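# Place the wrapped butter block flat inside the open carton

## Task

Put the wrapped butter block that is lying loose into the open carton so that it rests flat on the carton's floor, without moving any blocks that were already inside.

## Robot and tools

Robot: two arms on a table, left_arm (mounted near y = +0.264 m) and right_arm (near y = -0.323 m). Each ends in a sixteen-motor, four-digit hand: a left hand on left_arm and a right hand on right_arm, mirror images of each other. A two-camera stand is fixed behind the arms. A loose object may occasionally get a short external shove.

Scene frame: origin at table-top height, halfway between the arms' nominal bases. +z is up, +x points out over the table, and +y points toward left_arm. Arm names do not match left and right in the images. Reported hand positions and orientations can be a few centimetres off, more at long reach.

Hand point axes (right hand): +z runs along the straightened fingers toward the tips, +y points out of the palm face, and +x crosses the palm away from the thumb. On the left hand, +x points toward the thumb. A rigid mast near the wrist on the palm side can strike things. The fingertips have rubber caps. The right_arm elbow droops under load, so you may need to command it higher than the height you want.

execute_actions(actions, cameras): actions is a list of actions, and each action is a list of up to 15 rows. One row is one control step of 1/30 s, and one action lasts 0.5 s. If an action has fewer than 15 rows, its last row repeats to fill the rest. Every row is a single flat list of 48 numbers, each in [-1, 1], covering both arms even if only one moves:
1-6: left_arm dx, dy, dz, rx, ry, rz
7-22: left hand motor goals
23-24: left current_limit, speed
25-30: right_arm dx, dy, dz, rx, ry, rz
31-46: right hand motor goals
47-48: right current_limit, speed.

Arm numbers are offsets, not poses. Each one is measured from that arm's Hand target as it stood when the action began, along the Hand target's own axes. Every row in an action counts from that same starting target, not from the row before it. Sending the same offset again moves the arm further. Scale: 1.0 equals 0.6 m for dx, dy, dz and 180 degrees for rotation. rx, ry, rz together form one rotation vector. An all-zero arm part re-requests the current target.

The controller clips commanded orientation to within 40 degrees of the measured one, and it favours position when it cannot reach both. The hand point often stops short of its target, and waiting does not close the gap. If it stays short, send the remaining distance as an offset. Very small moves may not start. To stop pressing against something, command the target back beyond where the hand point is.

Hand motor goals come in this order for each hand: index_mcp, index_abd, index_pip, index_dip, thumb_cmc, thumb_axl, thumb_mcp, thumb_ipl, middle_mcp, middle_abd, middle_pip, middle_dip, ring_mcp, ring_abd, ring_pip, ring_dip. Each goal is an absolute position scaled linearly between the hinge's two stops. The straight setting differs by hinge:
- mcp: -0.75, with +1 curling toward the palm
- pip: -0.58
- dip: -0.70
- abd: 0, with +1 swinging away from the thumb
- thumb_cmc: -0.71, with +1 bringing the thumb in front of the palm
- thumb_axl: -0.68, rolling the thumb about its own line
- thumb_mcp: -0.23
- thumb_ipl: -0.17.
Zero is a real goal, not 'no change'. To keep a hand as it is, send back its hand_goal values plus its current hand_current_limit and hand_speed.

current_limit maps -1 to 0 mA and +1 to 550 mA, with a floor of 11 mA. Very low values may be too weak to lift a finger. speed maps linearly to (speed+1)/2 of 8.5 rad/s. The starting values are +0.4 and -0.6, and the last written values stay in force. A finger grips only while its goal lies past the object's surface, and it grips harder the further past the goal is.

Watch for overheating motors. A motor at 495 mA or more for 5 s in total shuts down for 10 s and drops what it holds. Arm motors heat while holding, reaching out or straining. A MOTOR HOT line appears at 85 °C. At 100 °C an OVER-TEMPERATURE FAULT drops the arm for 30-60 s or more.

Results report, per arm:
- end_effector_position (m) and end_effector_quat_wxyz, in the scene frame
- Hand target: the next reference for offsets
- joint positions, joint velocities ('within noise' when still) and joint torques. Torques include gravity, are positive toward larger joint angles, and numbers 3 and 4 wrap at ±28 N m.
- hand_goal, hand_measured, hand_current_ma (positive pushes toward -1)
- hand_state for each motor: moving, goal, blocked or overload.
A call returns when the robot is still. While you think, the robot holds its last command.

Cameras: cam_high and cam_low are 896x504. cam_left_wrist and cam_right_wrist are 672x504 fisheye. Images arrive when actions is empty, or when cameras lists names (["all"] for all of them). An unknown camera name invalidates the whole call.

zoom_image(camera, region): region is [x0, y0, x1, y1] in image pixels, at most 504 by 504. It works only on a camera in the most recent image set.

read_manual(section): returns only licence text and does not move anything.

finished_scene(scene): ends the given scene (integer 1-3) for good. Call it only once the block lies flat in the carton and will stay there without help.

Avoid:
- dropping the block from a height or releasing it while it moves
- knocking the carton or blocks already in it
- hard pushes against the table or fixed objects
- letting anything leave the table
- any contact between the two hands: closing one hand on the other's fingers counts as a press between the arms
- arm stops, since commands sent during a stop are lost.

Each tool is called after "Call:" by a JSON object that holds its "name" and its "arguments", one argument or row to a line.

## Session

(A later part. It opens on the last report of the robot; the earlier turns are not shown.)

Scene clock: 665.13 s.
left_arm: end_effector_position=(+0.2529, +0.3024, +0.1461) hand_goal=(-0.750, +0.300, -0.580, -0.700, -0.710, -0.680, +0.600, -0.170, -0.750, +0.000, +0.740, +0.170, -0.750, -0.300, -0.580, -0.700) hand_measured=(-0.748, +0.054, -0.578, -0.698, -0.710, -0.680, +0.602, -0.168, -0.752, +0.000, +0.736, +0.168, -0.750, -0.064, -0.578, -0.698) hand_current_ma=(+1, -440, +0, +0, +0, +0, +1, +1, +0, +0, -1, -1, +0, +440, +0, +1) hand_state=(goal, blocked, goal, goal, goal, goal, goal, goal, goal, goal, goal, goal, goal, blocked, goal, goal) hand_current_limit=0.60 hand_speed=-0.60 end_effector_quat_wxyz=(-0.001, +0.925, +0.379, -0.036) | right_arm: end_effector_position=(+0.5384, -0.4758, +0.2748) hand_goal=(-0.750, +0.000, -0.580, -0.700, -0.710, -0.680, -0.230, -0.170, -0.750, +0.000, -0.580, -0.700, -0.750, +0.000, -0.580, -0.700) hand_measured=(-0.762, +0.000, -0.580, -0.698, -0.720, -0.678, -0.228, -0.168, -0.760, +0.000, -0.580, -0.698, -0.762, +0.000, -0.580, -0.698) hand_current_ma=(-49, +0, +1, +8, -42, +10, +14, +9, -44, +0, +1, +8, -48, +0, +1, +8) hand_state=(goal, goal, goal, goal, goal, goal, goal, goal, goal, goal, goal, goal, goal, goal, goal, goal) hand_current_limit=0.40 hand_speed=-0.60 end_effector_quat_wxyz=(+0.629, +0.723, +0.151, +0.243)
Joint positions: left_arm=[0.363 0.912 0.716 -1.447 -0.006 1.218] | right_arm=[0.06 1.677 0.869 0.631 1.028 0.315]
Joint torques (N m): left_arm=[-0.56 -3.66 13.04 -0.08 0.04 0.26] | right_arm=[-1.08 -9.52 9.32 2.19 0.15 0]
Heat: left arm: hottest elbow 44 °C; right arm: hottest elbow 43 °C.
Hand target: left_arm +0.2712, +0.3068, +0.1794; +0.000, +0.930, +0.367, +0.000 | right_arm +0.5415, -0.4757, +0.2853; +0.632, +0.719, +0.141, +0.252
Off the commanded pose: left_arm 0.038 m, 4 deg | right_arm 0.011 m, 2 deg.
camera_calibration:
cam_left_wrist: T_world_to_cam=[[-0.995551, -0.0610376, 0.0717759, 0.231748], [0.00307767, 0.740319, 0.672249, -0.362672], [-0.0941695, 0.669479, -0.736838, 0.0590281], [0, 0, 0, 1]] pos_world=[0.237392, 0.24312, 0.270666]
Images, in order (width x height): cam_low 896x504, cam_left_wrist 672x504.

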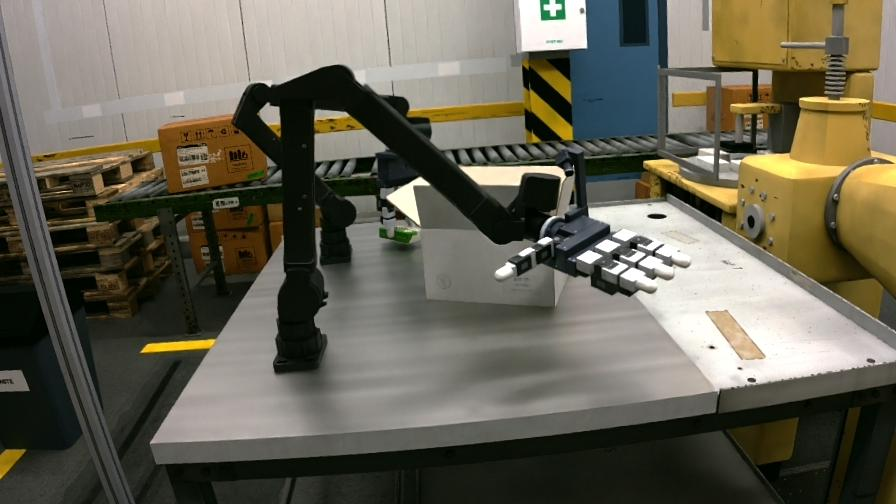

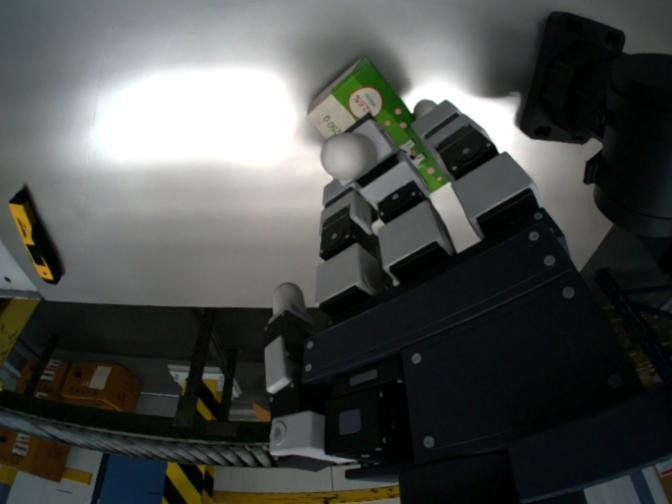

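Call:
{"name": "execute_actions", "arguments": {
  "actions": [
    [[0,0,-0.08,0,0,0,-0.75,0.3,-0.58,-0.7,-0.71,-0.68,0.6,-0.17,-0.75,0,0.74,0.17,-0.75,-0.3,-0.58,-0.7,0.6,-0.6,0,0,0,0,0,0,-0.75,0,-0.58,-0.7,-0.71,-0.68,-0.23,-0.17,-0.75,0,-0.58,-0.7,-0.75,0,-0.58,-0.7,0.4,-0.6]]
  ],
  "cameras": ["cam_left_wrist","cam_low","cam_high"]
}}

Call:
{"name": "zoom_image", "arguments": {
  "camera": "cam_left_wrist",
  "region": [270, 20, 520, 220]
}}

Call:
{"name": "zoom_image", "arguments": {
  "camera": "cam_low",
  "region": [360, 160, 460, 260]
}}

Scene clock: 686.17 s.
left_arm: end_effector_position=(+0.2570, +0.3037, +0.1968) hand_goal=(-0.750, +0.300, -0.580, -0.700, -0.710, -0.680, +0.600, -0.170, -0.750, +0.000, +0.740, +0.170, -0.750, -0.300, -0.580, -0.700) hand_measured=(-0.748, +0.054, -0.578, -0.698, -0.710, -0.680, +0.602, -0.168, -0.752, +0.000, +0.736, +0.168, -0.750, -0.064, -0.578, -0.698) hand_current_ma=(+0, -440, +0, +0, +0, +0, +1, +1, +0, +0, -1, -1, +0, +440, +0, +1) hand_state=(goal, blocked, goal, goal, goal, goal, goal, goal, goal, goal, goal, goal, goal, blocked, goal, goal) hand_current_limit=0.60 hand_speed=-0.60 end_effector_quat_wxyz=(-0.002, +0.925, +0.378, -0.031) | right_arm: end_effector_position=(+0.5384, -0.4758, +0.2748) hand_goal=(-0.750, +0.000, -0.580, -0.700, -0.710, -0.680, -0.230, -0.170, -0.750, +0.000, -0.580, -0.700, -0.750, +0.000, -0.580, -0.700) hand_measured=(-0.762, +0.000, -0.580, -0.698, -0.720, -0.678, -0.228, -0.168, -0.760, +0.000, -0.580, -0.698, -0.762, +0.000, -0.580, -0.698) hand_current_ma=(-49, +0, +1, +8, -42, +10, +14, +9, -44, +0, +1, +8, -48, +0, +1, +8) hand_state=(goal, goal, goal, goal, goal, goal, goal, goal, goal, goal, goal, goal, goal, goal, goal, goal) hand_current_limit=0.40 hand_speed=-0.60 end_effector_quat_wxyz=(+0.629, +0.723, +0.151, +0.243)
Joint positions: left_arm=[0.361 0.897 0.841 -1.576 -0.006 1.218] | right_arm=[0.06 1.677 0.869 0.631 1.028 0.315]
Joint torques (N m): left_arm=[-0.09 -2.73 13.04 -0.06 0.03 0.28] | right_arm=[-0.67 -10.05 9.4 2.18 0.14 0.01]
Heat: left arm: hottest elbow 50 °C; right arm: hottest elbow 43 °C.
Hand target: left_arm +0.2712, +0.3067, +0.2273; +0.000, +0.930, +0.367, +0.000 | right_arm +0.5415, -0.4757, +0.2853; +0.632, +0.719, +0.141, +0.252
Off the commanded pose: left_arm 0.034 m, 4 deg | right_arm 0.011 m, 2 deg.
camera_calibration:
cam_left_wrist: T_world_to_cam=[[-0.996369, -0.058997, 0.0613906, 0.233893], [-0.0020291, 0.737272, 0.675594, -0.396113], [-0.0851196, 0.673016, -0.734714, 0.0921592], [0, 0, 0, 1]] pos_world=[0.240084, 0.243817, 0.320963]
Images, in order (width x height): cam_high 896x504, cam_low 896x504, cam_left_wrist 672x504.

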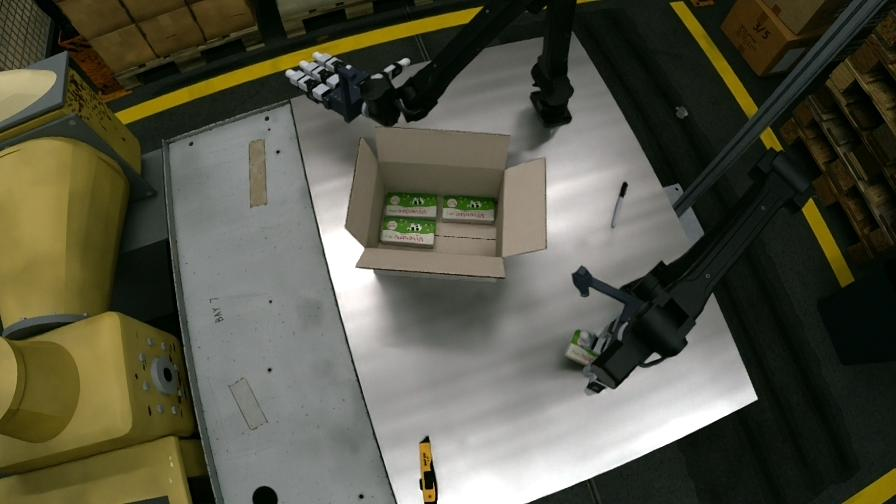

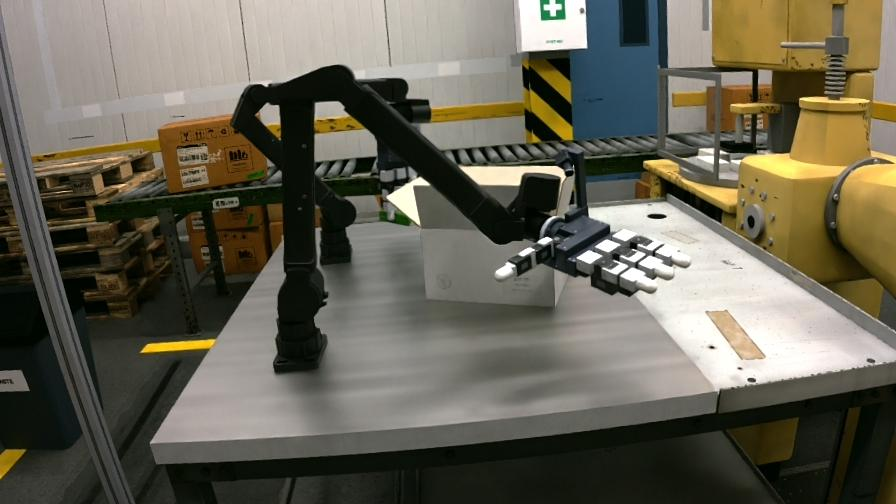

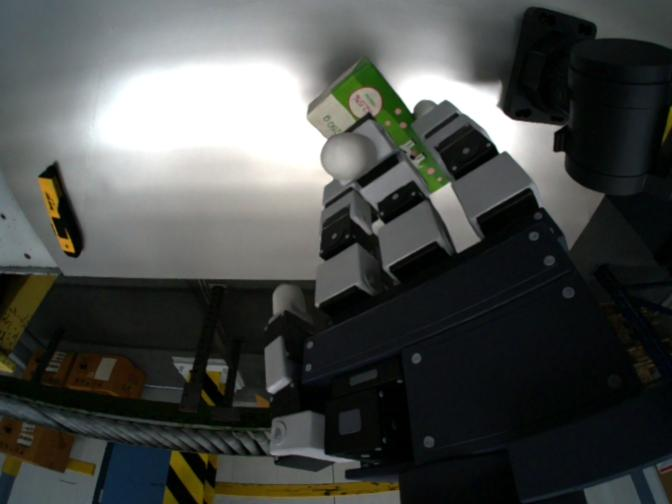

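Scaled by 2.016 from the camera's 672x504 image, which has a finer 960x720 frame.

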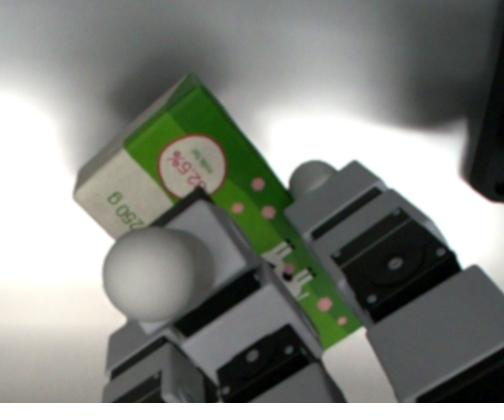

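Scaled by 5.040.

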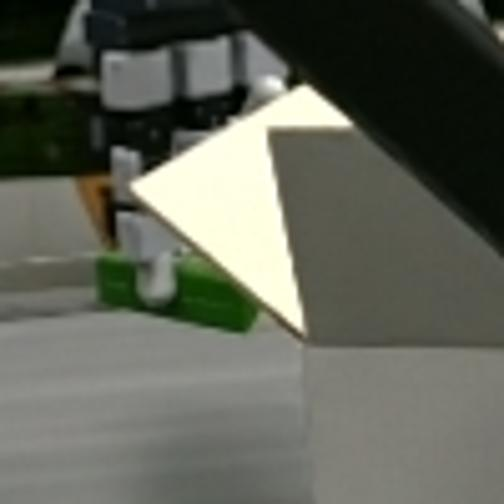

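Call:
{"name": "execute_actions", "arguments": {
  "actions": [
    [[0.091,-0.042,-0.061,0,0,-0.186,-0.75,0.3,-0.58,-0.7,-0.71,-0.68,0.6,-0.17,-0.75,0,0.74,0.17,-0.75,-0.3,-0.58,-0.7,0.6,-0.6,0,0,0,0,0,0,-0.75,0,-0.58,-0.7,-0.71,-0.68,-0.23,-0.17,-0.75,0,-0.58,-0.7,-0.75,0,-0.58,-0.7,0.4,-0.6]],
    [[0.1,0.015,-0.061,-0.108,0.032,-0.184,-0.75,0.3,-0.58,-0.7,-0.71,-0.68,0.6,-0.17,-0.75,0,0.74,0.17,-0.75,-0.3,-0.58,-0.7,0.6,-0.6,0,0,0,0,0,0,-0.75,0,-0.58,-0.7,-0.71,-0.68,-0.23,-0.17,-0.75,0,-0.58,-0.7,-0.75,0,-0.58,-0.7,0.4,-0.6]]
  ],
  "cameras": ["cam_left_wrist","cam_low","cam_high"]
}}

Scene clock: 723.80 s.
left_arm: end_effector_position=(+0.3097, +0.4159, +0.2960) hand_goal=(-0.750, +0.300, -0.580, -0.700, -0.710, -0.680, +0.600, -0.170, -0.750, +0.000, +0.740, +0.170, -0.750, -0.300, -0.580, -0.700) hand_measured=(-0.756, +0.054, -0.582, -0.700, -0.710, -0.680, +0.602, -0.168, -0.752, +0.000, +0.736, +0.168, -0.758, -0.064, -0.584, -0.702) hand_current_ma=(-3, -440, +0, +0, +0, +0, +1, +1, +0, +0, -1, -1, -5, +440, -1, +0) hand_state=(goal, blocked, goal, goal, goal, goal, goal, goal, goal, goal, goal, goal, goal, blocked, goal, goal) hand_current_limit=0.60 hand_speed=-0.60 end_effector_quat_wxyz=(+0.096, +0.576, +0.802, +0.129) | right_arm: end_effector_position=(+0.5384, -0.4758, +0.2748) hand_goal=(-0.750, +0.000, -0.580, -0.700, -0.710, -0.680, -0.230, -0.170, -0.750, +0.000, -0.580, -0.700, -0.750, +0.000, -0.580, -0.700) hand_measured=(-0.762, +0.000, -0.580, -0.698, -0.720, -0.678, -0.228, -0.168, -0.760, +0.000, -0.580, -0.698, -0.762, +0.000, -0.580, -0.698) hand_current_ma=(-49, +0, +1, +8, -42, +10, +14, +9, -44, +0, +1, +8, -48, +0, +1, +8) hand_state=(goal, goal, goal, goal, goal, goal, goal, goal, goal, goal, goal, goal, goal, goal, goal, goal) hand_current_limit=0.40 hand_speed=-0.60 end_effector_quat_wxyz=(+0.629, +0.723, +0.151, +0.243)
Joint positions: left_arm=[0.368 0.812 0.949 -1.387 0.039 0.1] | right_arm=[0.06 1.677 0.869 0.631 1.028 0.315]
Joint torques (N m): left_arm=[-0.62 -2.37 8.98 2.07 -0.21 -0.03] | right_arm=[-0.85 -9.88 9.39 2.13 0.13 0.02]
Heat: left arm: hottest elbow 58 °C; right arm: hottest elbow 43 °C.
Hand target: left_arm +0.3165, +0.4187, +0.3006; +0.100, +0.565, +0.807, +0.142 | right_arm +0.5415, -0.4757, +0.2853; +0.632, +0.719, +0.141, +0.252
Off the commanded pose: left_arm 0.009 m, 2 deg | right_arm 0.011 m, 2 deg.
camera_calibration:
cam_left_wrist: T_world_to_cam=[[-0.351169, -0.914308, -0.201796, 0.520785], [-0.849948, 0.220877, 0.478331, -0.0100128], [-0.39277, 0.339492, -0.85468, 0.363376], [0, 0, 0, 1]] pos_world=[0.317096, 0.355006, 0.420452]
Images, in order (width x height): cam_high 896x504, cam_low 896x504, cam_left_wrist 672x504.

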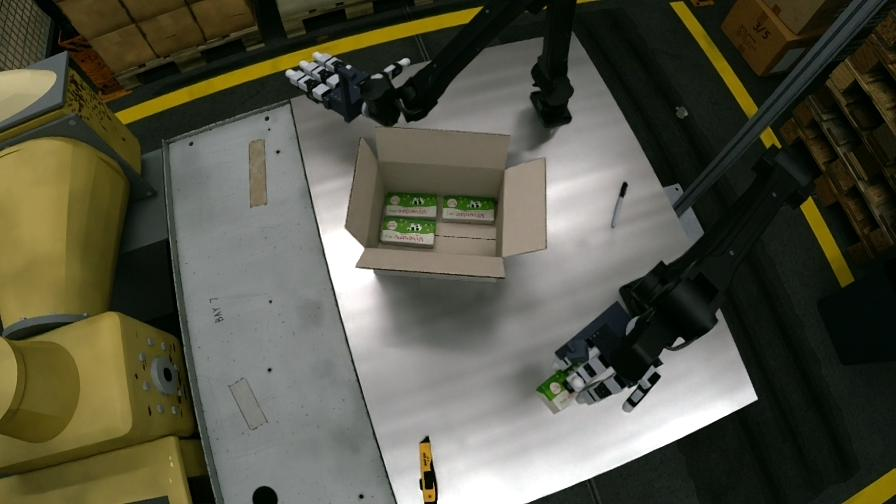

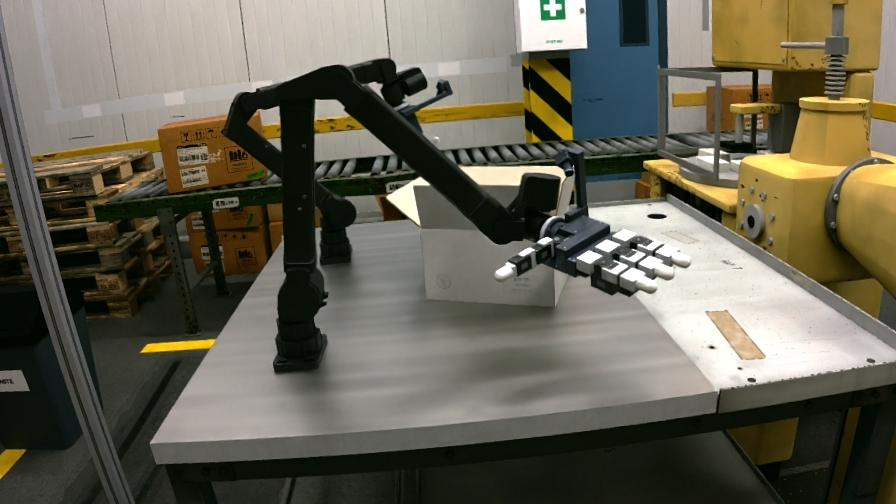

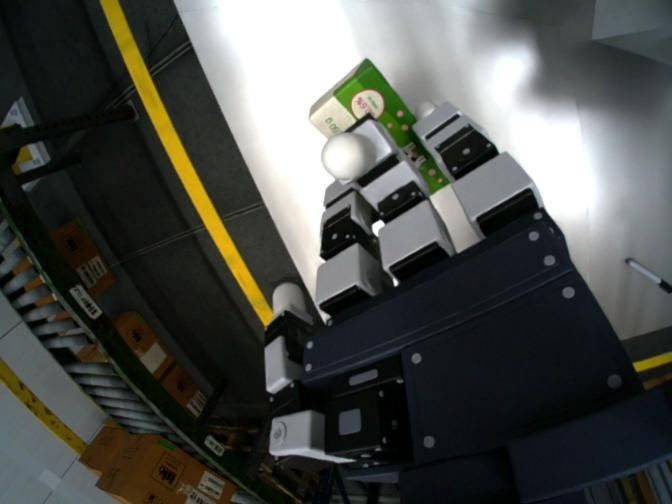

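Call:
{"name": "execute_actions", "arguments": {
  "actions": [
    [[0,0.114,-0.314,-0.111,0,0,-0.75,0.3,-0.58,-0.7,-0.71,-0.68,-1,-0.17,-0.75,0,0.74,0.17,-0.75,-0.3,-0.58,-0.7,0.6,-0.6,0,0,0,0,0,0,-0.75,0,-0.58,-0.7,-0.71,-0.68,-0.23,-0.17,-0.75,0,-0.58,-0.7,-0.75,0,-0.58,-0.7,0.4,-0.6]],
    [[-0.373,-0.031,-0.026,0,-0.112,0.134,-0.75,0.3,-0.58,-0.7,-0.71,-0.68,-1,-0.17,-0.75,0,0.74,0.17,-0.75,-0.3,-0.58,-0.7,0.6,-0.6,0,0,0,0,0,0,-0.75,0,-0.58,-0.7,-0.71,-0.68,-0.23,-0.17,-0.75,0,-0.58,-0.7,-0.75,0,-0.58,-0.7,0.4,-0.6]]
  ],
  "cameras": ["cam_left_wrist","cam_low","cam_high"]
}}

Scene clock: 781.70 s.
left_arm: end_effector_position=(+0.3671, +0.2005, +0.4460) hand_goal=(-0.750, +0.300, -0.580, -0.700, -0.710, -0.680, -1.000, -0.170, -0.750, +0.000, +0.740, +0.170, -0.750, -0.300, -0.580, -0.700) hand_measured=(-0.768, +0.054, -0.588, -0.702, -0.714, -0.680, -0.996, -0.168, -0.754, +0.000, +0.736, +0.168, -0.768, -0.072, -0.590, -0.704) hand_current_ma=(-15, -440, -4, -1, -1, +0, +3, +1, -1, +0, -1, -1, -17, +440, -5, -2) hand_state=(goal, blocked, goal, goal, goal, goal, goal, goal, goal, goal, goal, goal, goal, blocked, goal, goal) hand_current_limit=0.60 hand_speed=-0.60 end_effector_quat_wxyz=(+0.220, +0.746, +0.602, +0.180) | right_arm: end_effector_position=(+0.5384, -0.4758, +0.2748) hand_goal=(-0.750, +0.000, -0.580, -0.700, -0.710, -0.680, -0.230, -0.170, -0.750, +0.000, -0.580, -0.700, -0.750, +0.000, -0.580, -0.700) hand_measured=(-0.762, +0.000, -0.580, -0.698, -0.720, -0.678, -0.228, -0.168, -0.760, +0.000, -0.580, -0.698, -0.762, +0.000, -0.580, -0.698) hand_current_ma=(-49, +0, +1, +8, -42, +10, +14, +9, -44, +0, +1, +8, -48, +0, +1, +8) hand_state=(goal, goal, goal, goal, goal, goal, goal, goal, goal, goal, goal, goal, goal, goal, goal, goal) hand_current_limit=0.40 hand_speed=-0.60 end_effector_quat_wxyz=(+0.629, +0.723, +0.151, +0.243)
Joint positions: left_arm=[-0.304 0.84 1.242 -1.397 -0.018 -0.023] | right_arm=[0.06 1.677 0.869 0.631 1.028 0.315]
Joint torques (N m): left_arm=[-0.44 -4.01 14.06 2.63 -0.34 -0.04] | right_arm=[-1.08 -9.76 9.33 2.14 0.16 0.04]
Heat: left arm: hottest elbow 48 °C; right arm: hottest elbow 44 °C.
Hand target: left_arm +0.3699, +0.2002, +0.5014; +0.265, +0.727, +0.595, +0.217 | right_arm +0.5415, -0.4757, +0.2853; +0.632, +0.719, +0.141, +0.252
Off the commanded pose: left_arm 0.055 m, 7 deg | right_arm 0.011 m, 2 deg.
camera_calibration:
cam_left_wrist: T_world_to_cam=[[-0.697878, -0.620324, -0.357999, 0.512255], [-0.714114, 0.640934, 0.281503, -0.031645], [0.0548308, 0.452107, -0.890277, 0.416276], [0, 0, 0, 1]] pos_world=[0.312069, 0.149845, 0.562896]
Images, in order (width x height): cam_high 896x504, cam_low 896x504, cam_left_wrist 672x504.

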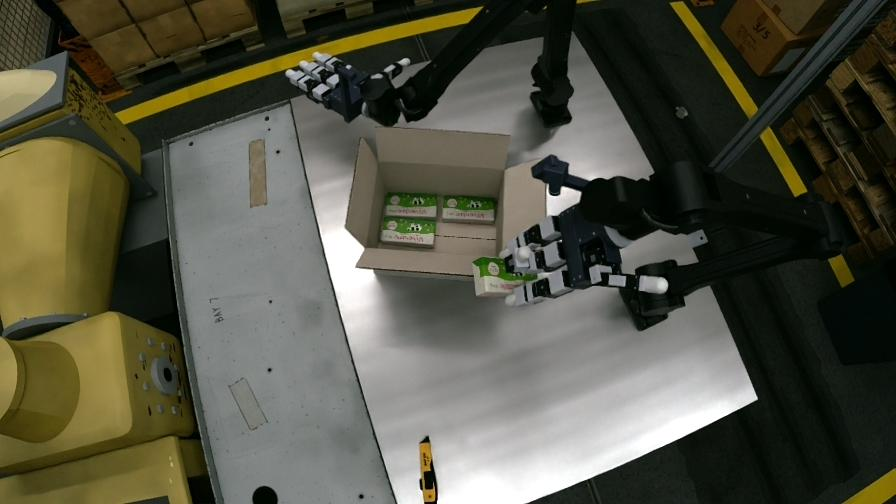

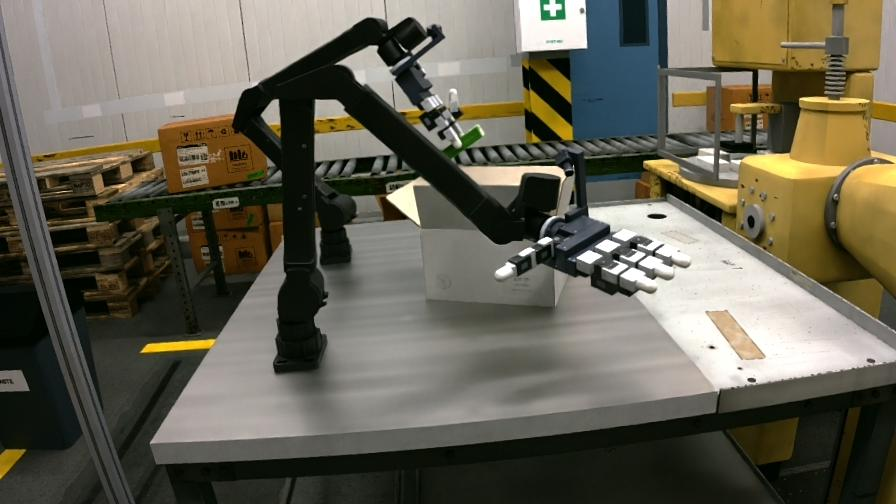

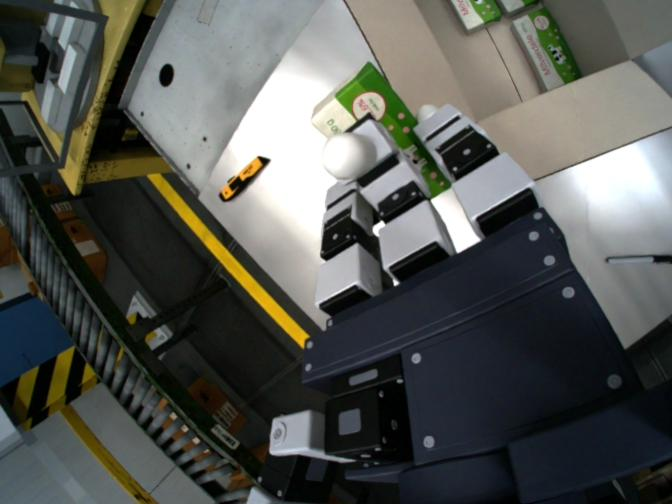

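Call:
{"name": "execute_actions", "arguments": {
  "actions": [
    [[0,0.07,-0.085,0,0,0,-0.75,0.3,-0.58,-0.7,-0.71,-0.68,-1,-0.17,-0.75,0,0.74,0.17,-0.75,-0.3,-0.58,-0.7,0.6,-0.6,0,0,0,0,0,0,-0.75,0,-0.58,-0.7,-0.71,-0.68,-0.23,-0.17,-0.75,0,-0.58,-0.7,-0.75,0,-0.58,-0.7,0.4,-0.6]],
    [[-0.358,0.035,0.029,0,-0.112,0.134,-0.75,0.3,-0.58,-0.7,-0.71,-0.68,-1,-0.17,-0.75,0,0.74,0.17,-0.75,-0.3,-0.58,-0.7,0.6,-0.6,0,0,0,0,0,0,-0.75,0,-0.58,-0.7,-0.71,-0.68,-0.23,-0.17,-0.75,0,-0.58,-0.7,-0.75,0,-0.58,-0.7,0.4,-0.6]]
  ],
  "cameras": ["cam_left_wrist","cam_low","cam_high"]
}}

Scene clock: 796.87 s.
left_arm: end_effector_position=(+0.3517, -0.0158, +0.5073) hand_goal=(-0.750, +0.300, -0.580, -0.700, -0.710, -0.680, -1.000, -0.170, -0.750, +0.000, +0.740, +0.170, -0.750, -0.300, -0.580, -0.700) hand_measured=(-0.770, +0.054, -0.590, -0.704, -0.714, -0.678, -0.996, -0.168, -0.754, +0.000, +0.736, +0.168, -0.772, -0.072, -0.592, -0.706) hand_current_ma=(-19, -440, -5, -1, -1, +0, +1, +1, -2, +0, -1, -1, -21, +440, -7, -2) hand_state=(goal, blocked, goal, goal, goal, goal, goal, goal, goal, goal, goal, goal, blocked, blocked, goal, goal) hand_current_limit=0.60 hand_speed=-0.60 end_effector_quat_wxyz=(+0.260, +0.878, +0.387, +0.109) | right_arm: end_effector_position=(+0.5384, -0.4758, +0.2748) hand_goal=(-0.750, +0.000, -0.580, -0.700, -0.710, -0.680, -0.230, -0.170, -0.750, +0.000, -0.580, -0.700, -0.750, +0.000, -0.580, -0.700) hand_measured=(-0.762, +0.000, -0.580, -0.698, -0.720, -0.678, -0.228, -0.168, -0.760, +0.000, -0.580, -0.698, -0.762, +0.000, -0.580, -0.698) hand_current_ma=(-49, +0, +1, +8, -42, +10, +14, +9, -44, +0, +1, +8, -48, +0, +1, +8) hand_state=(goal, goal, goal, goal, goal, goal, goal, goal, goal, goal, goal, goal, goal, goal, goal, goal) hand_current_limit=0.40 hand_speed=-0.60 end_effector_quat_wxyz=(+0.629, +0.723, +0.151, +0.243)
Joint positions: left_arm=[-0.757 1.088 1.556 -1.469 0.034 0.037] | right_arm=[0.06 1.677 0.869 0.631 1.028 0.315]
Joint torques (N m): left_arm=[0.38 -7.47 14.22 2.44 -0.21 0.18] | right_arm=[-0.85 -9.64 9.36 2.11 0.14 0.03]
Heat: left arm: hottest elbow 51 °C; right arm: hottest elbow 44 °C.
Hand target: left_arm +0.3535, -0.0158, +0.5672; +0.313, +0.862, +0.376, +0.137 | right_arm +0.5415, -0.4757, +0.2853; +0.632, +0.719, +0.141, +0.252
Off the commanded pose: left_arm 0.060 m, 7 deg | right_arm 0.011 m, 2 deg.
camera_calibration:
cam_left_wrist: T_world_to_cam=[[-0.920027, -0.182925, -0.346537, 0.468478], [-0.287671, 0.915783, 0.280333, -0.0663662], [0.266073, 0.357603, -0.895168, 0.496165], [0, 0, 0, 1]] pos_world=[0.279905, -0.0309567, 0.625101]
Images, in order (width x height): cam_high 896x504, cam_low 896x504, cam_left_wrist 672x504.

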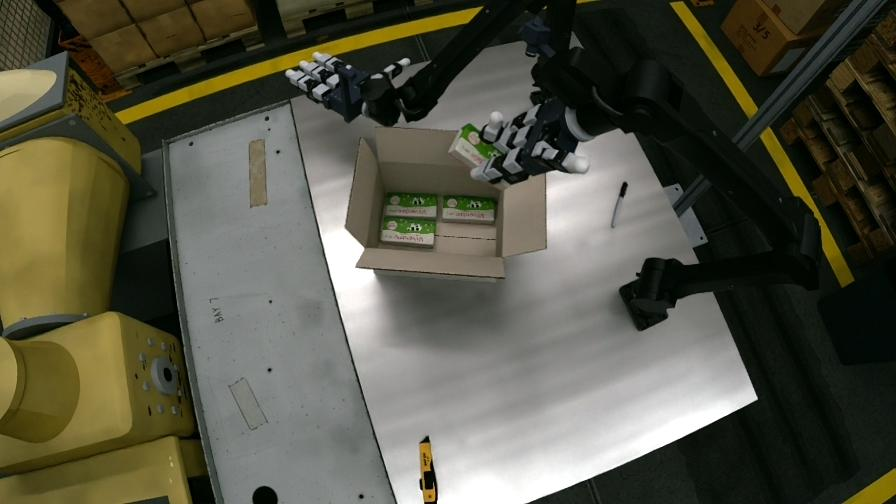

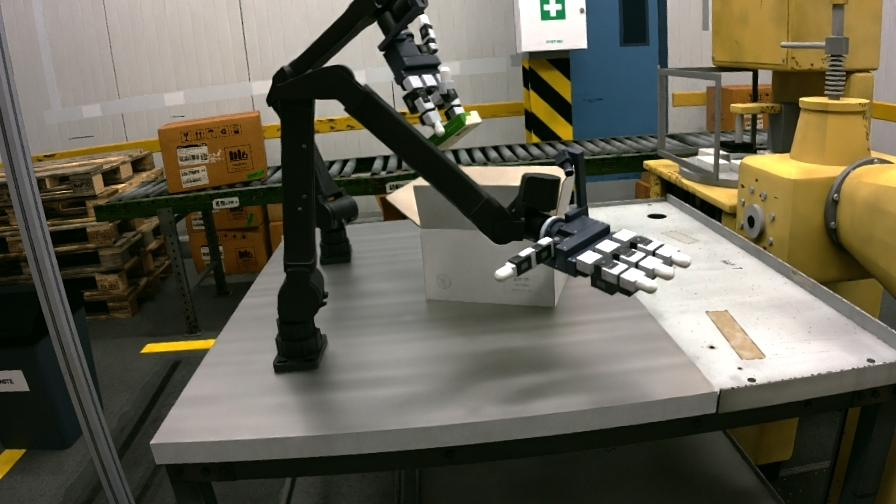

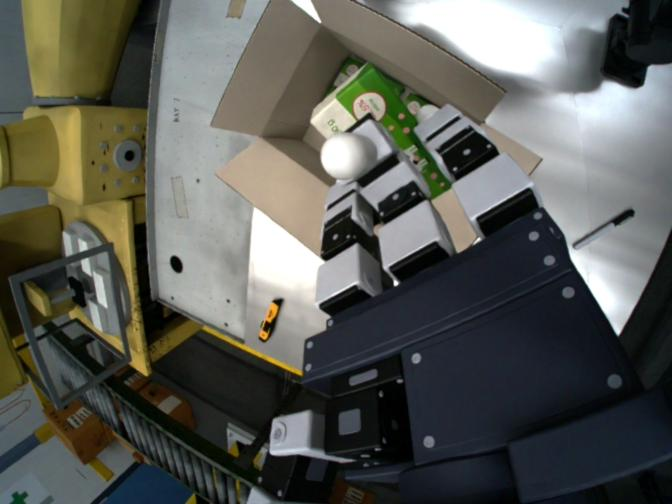

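Call:
{"name": "zoom_image", "arguments": {
  "camera": "cam_left_wrist",
  "region": [200, 0, 550, 260]
}}

Call:
{"name": "zoom_image", "arguments": {
  "camera": "cam_high",
  "region": [340, 100, 600, 290]
}}

Scaled by 1.440 from the camera's 672x504 image, which has a finer 960x720 frame.

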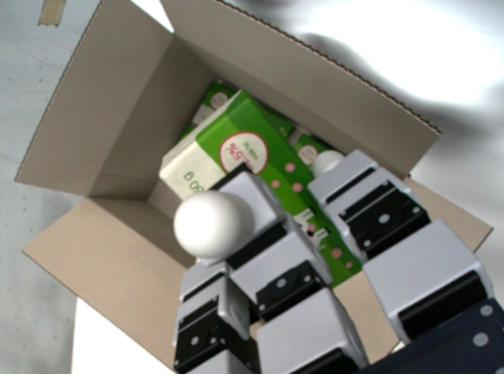

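Scaled by 1.938.

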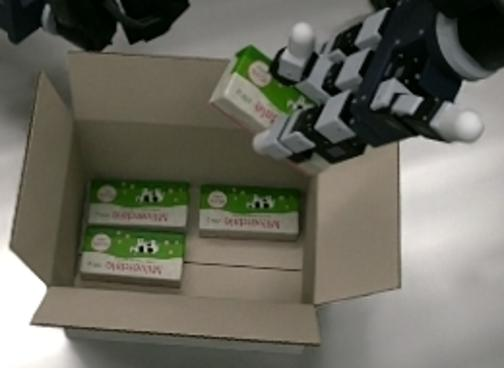

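Call:
{"name": "execute_actions", "arguments": {
  "actions": [
    [[0.063,-0.09,0.18,0.11,0.058,-0.101,-0.75,0.3,-0.58,-0.7,-0.71,-0.68,-1,-0.17,-0.75,0,0.74,0.17,-0.75,-0.3,-0.58,-0.7,0.6,-0.6,0,0,0,0,0,0,-0.75,0,-0.58,-0.7,-0.71,-0.68,-0.23,-0.17,-0.75,0,-0.58,-0.7,-0.75,0,-0.58,-0.7,0.4,-0.6]]
  ],
  "cameras": ["cam_left_wrist","cam_low","cam_high"]
}}

Call:
{"name": "zoom_image", "arguments": {
  "camera": "cam_left_wrist",
  "region": [200, 0, 550, 260]
}}

Call:
{"name": "zoom_image", "arguments": {
  "camera": "cam_high",
  "region": [340, 100, 600, 290]
}}

Scene clock: 851.37 s.
left_arm: end_effector_position=(+0.3990, -0.0046, +0.4008) hand_goal=(-0.750, +0.300, -0.580, -0.700, -0.710, -0.680, -1.000, -0.170, -0.750, +0.000, +0.740, +0.170, -0.750, -0.300, -0.580, -0.700) hand_measured=(-0.764, +0.054, -0.588, -0.704, -0.714, -0.678, -0.996, -0.168, -0.754, +0.000, +0.736, +0.168, -0.766, -0.072, -0.590, -0.706) hand_current_ma=(-10, -440, -4, -1, -1, +0, +1, +1, -2, +0, -1, -1, -13, +440, -6, -2) hand_state=(goal, blocked, goal, goal, goal, goal, goal, goal, goal, goal, goal, goal, goal, blocked, goal, goal) hand_current_limit=0.60 hand_speed=-0.60 end_effector_quat_wxyz=(+0.100, +0.828, +0.545, +0.085) | right_arm: end_effector_position=(+0.5384, -0.4758, +0.2748) hand_goal=(-0.750, +0.000, -0.580, -0.700, -0.710, -0.680, -0.230, -0.170, -0.750, +0.000, -0.580, -0.700, -0.750, +0.000, -0.580, -0.700) hand_measured=(-0.762, +0.000, -0.580, -0.698, -0.720, -0.678, -0.228, -0.168, -0.760, +0.000, -0.580, -0.698, -0.762, +0.000, -0.580, -0.698) hand_current_ma=(-49, +0, +1, +8, -42, +10, +14, +9, -44, +0, +1, +8, -48, +0, +1, +8) hand_state=(goal, goal, goal, goal, goal, goal, goal, goal, goal, goal, goal, goal, goal, goal, goal, goal) hand_current_limit=0.40 hand_speed=-0.60 end_effector_quat_wxyz=(+0.629, +0.723, +0.151, +0.243)
Joint positions: left_arm=[-0.785 1.294 1.571 -1.608 -0.111 -0.302] | right_arm=[0.06 1.677 0.869 0.631 1.028 0.315]
Joint torques (N m): left_arm=[-0.38 -10.11 13.79 0.66 -0.24 -0.05] | right_arm=[-0.62 -9.76 9.37 2.18 0.16 0.01]
Heat: left arm: hottest elbow 60 °C; right arm: hottest elbow 44 °C.
Hand target: left_arm +0.3999, -0.0069, +0.4500; +0.144, +0.816, +0.551, +0.097 | right_arm +0.5415, -0.4757, +0.2853; +0.632, +0.719, +0.141, +0.252
Off the commanded pose: left_arm 0.049 m, 5 deg | right_arm 0.011 m, 2 deg.
camera_calibration:
cam_left_wrist: T_world_to_cam=[[-0.877161, -0.440065, -0.192174, 0.397018], [-0.468932, 0.698829, 0.540131, -0.0659755], [-0.103396, 0.563898, -0.819346, 0.502255], [0, 0, 0, 1]] pos_world=[0.369242, -0.0624015, 0.523453]
Images, in order (width x height): cam_high 896x504, cam_low 896x504, cam_left_wrist 672x504.

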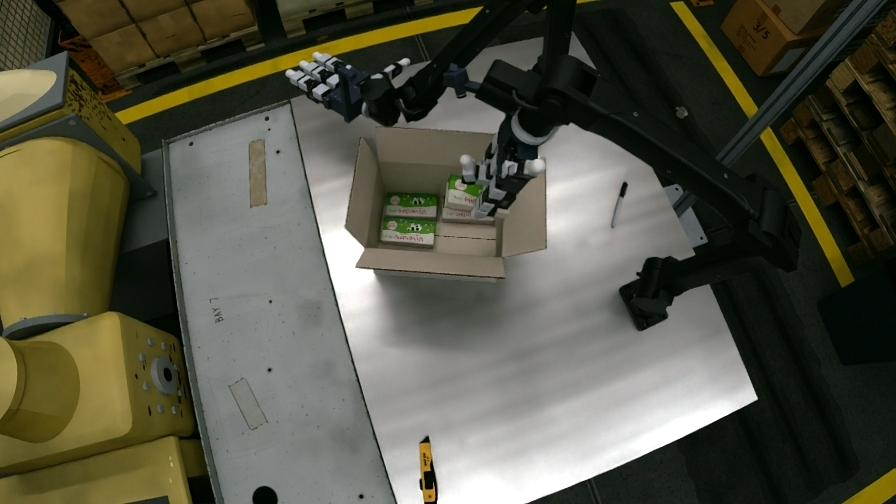

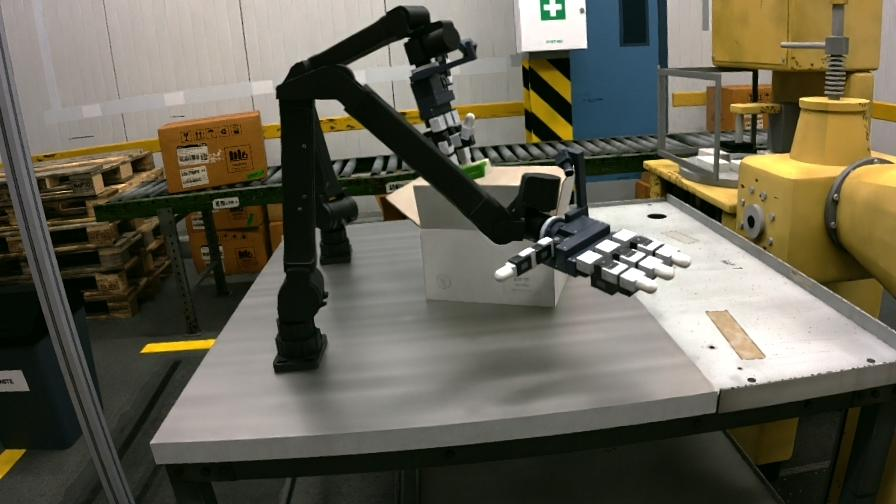

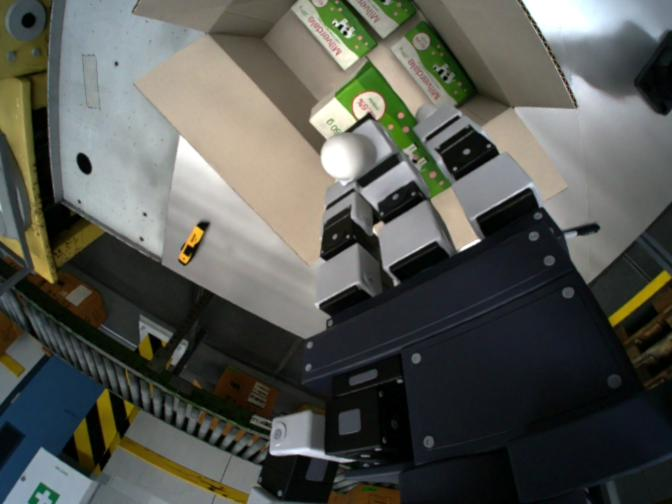

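Scaled by 1.440 from the camera's 672x504 image, which has a finer 960x720 frame.

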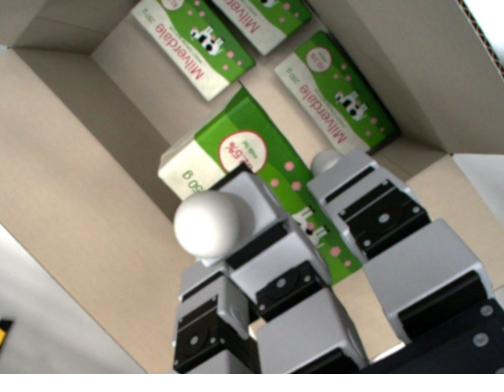

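Scaled by 1.938.

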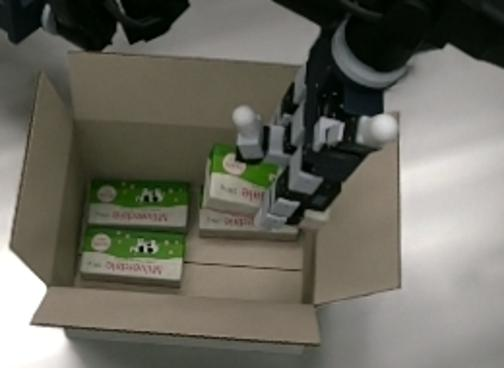

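Call:
{"name": "execute_actions", "arguments": {
  "actions": [
    [[0.007,-0.022,0.187,0.067,0,0,-0.75,0.3,-0.58,-0.7,-0.71,-0.68,-1,-0.17,-0.75,0,0.74,0.17,-0.75,-0.3,-0.58,-0.7,0.6,-0.6,0,0,0,0,0,0,-0.75,0,-0.58,-0.7,-0.71,-0.68,-0.23,-0.17,-0.75,0,-0.58,-0.7,-0.75,0,-0.58,-0.7,0.4,-0.6]]
  ],
  "cameras": ["cam_left_wrist","cam_low","cam_high"]
}}

Call:
{"name": "zoom_image", "arguments": {
  "camera": "cam_left_wrist",
  "region": [200, 0, 550, 260]
}}

Call:
{"name": "zoom_image", "arguments": {
  "camera": "cam_high",
  "region": [340, 100, 600, 290]
}}

Scene clock: 898.53 s.
left_arm: end_effector_position=(+0.4225, -0.0113, +0.3215) hand_goal=(-0.750, +0.300, -0.580, -0.700, -0.710, -0.680, -1.000, -0.170, -0.750, +0.000, +0.740, +0.170, -0.750, -0.300, -0.580, -0.700) hand_measured=(-0.752, +0.054, -0.582, -0.702, -0.712, -0.678, -0.996, -0.168, -0.754, +0.000, +0.736, +0.168, -0.754, -0.072, -0.584, -0.704) hand_current_ma=(+0, -440, +0, +0, -1, +0, +1, +1, -2, +0, -1, -1, -2, +440, -2, -1) hand_state=(goal, blocked, goal, goal, goal, goal, goal, goal, goal, goal, goal, goal, goal, blocked, goal, goal) hand_current_limit=0.60 hand_speed=-0.60 end_effector_quat_wxyz=(+0.033, +0.825, +0.563, +0.031) | right_arm: end_effector_position=(+0.5384, -0.4758, +0.2748) hand_goal=(-0.750, +0.000, -0.580, -0.700, -0.710, -0.680, -0.230, -0.170, -0.750, +0.000, -0.580, -0.700, -0.750, +0.000, -0.580, -0.700) hand_measured=(-0.762, +0.000, -0.580, -0.698, -0.720, -0.678, -0.228, -0.168, -0.760, +0.000, -0.580, -0.698, -0.762, +0.000, -0.580, -0.698) hand_current_ma=(-49, +0, +1, +8, -42, +10, +14, +9, -44, +0, +1, +8, -48, +0, +1, +8) hand_state=(goal, goal, goal, goal, goal, goal, goal, goal, goal, goal, goal, goal, goal, goal, goal, goal) hand_current_limit=0.40 hand_speed=-0.60 end_effector_quat_wxyz=(+0.629, +0.723, +0.151, +0.243)
Joint positions: left_arm=[-0.74 1.421 1.539 -1.608 -0.039 -0.302] | right_arm=[0.06 1.677 0.869 0.631 1.028 0.315]
Joint torques (N m): left_arm=[0.5 -11.69 9.43 1.13 -0.15 0.25] | right_arm=[-0.85 -9.99 9.29 2.17 0.16 0.02]
Heat: left arm: hottest elbow 66 °C; right arm: hottest elbow 44 °C.
Hand target: left_arm +0.4256, -0.0127, +0.3400; +0.057, +0.827, +0.558, +0.039 | right_arm +0.5415, -0.4757, +0.2853; +0.632, +0.719, +0.141, +0.252
Off the commanded pose: left_arm 0.019 m, 3 deg | right_arm 0.011 m, 2 deg.
camera_calibration:
cam_left_wrist: T_world_to_cam=[[-0.883646, -0.463424, -0.0663857, 0.361433], [-0.392667, 0.656459, 0.644107, -0.0735119], [-0.254915, 0.59523, -0.762049, 0.48949], [0, 0, 0, 1]] pos_world=[0.415292, -0.0756051, 0.444359]
Images, in order (width x height): cam_high 896x504, cam_low 896x504, cam_left_wrist 672x504.

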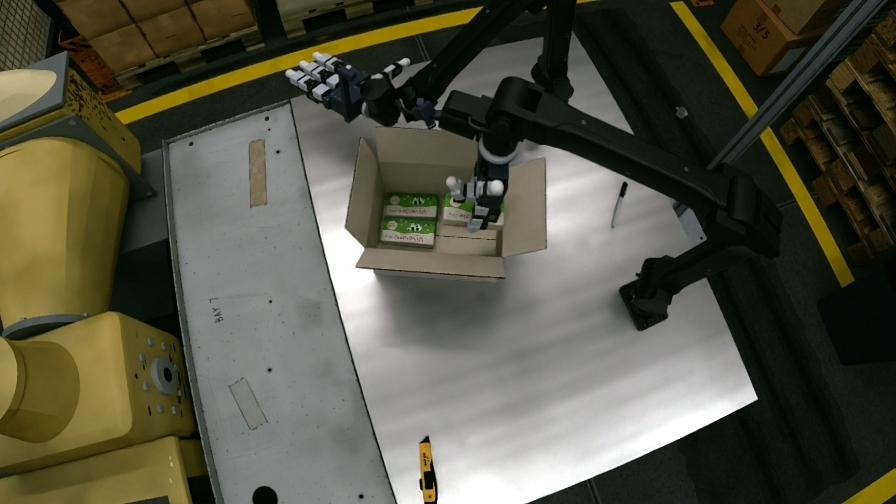

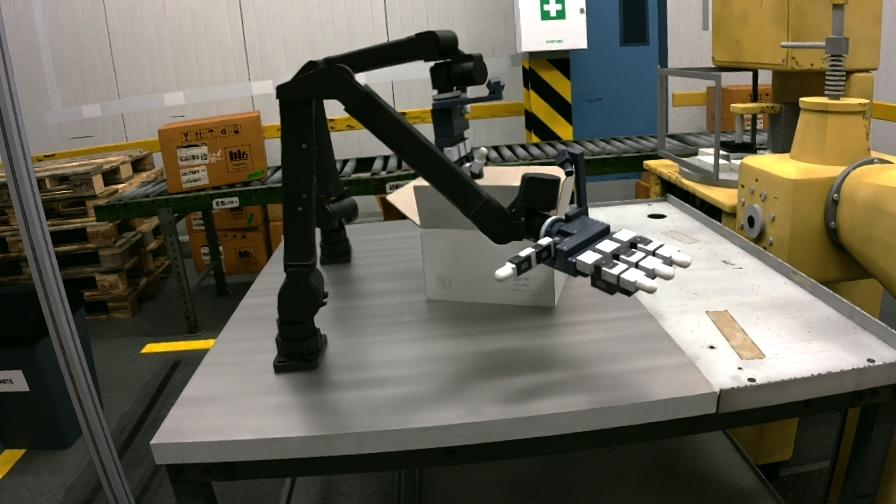

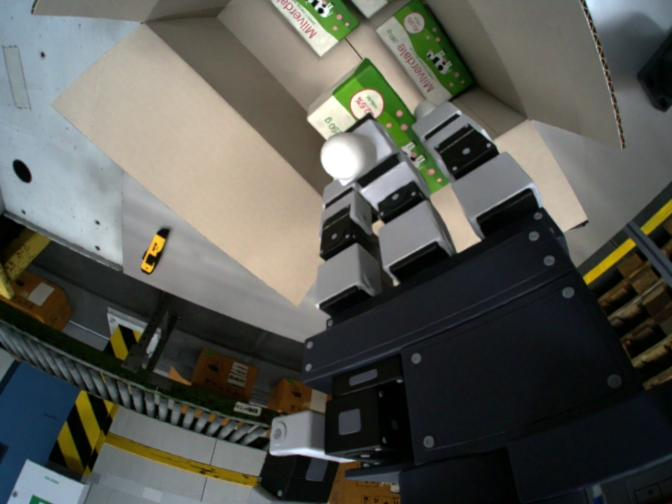

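Scaled by 1.440 from the camera's 672x504 image, which has a finer 960x720 frame.

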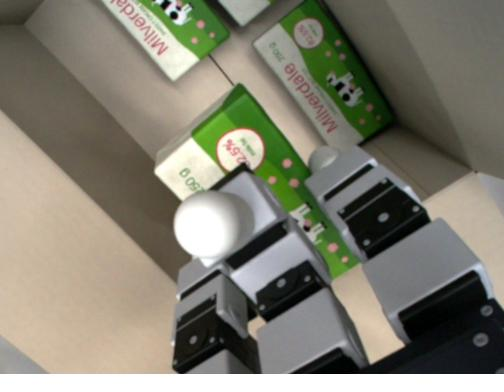

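Scaled by 1.938.

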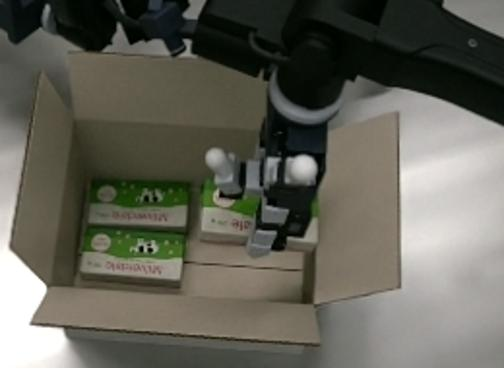

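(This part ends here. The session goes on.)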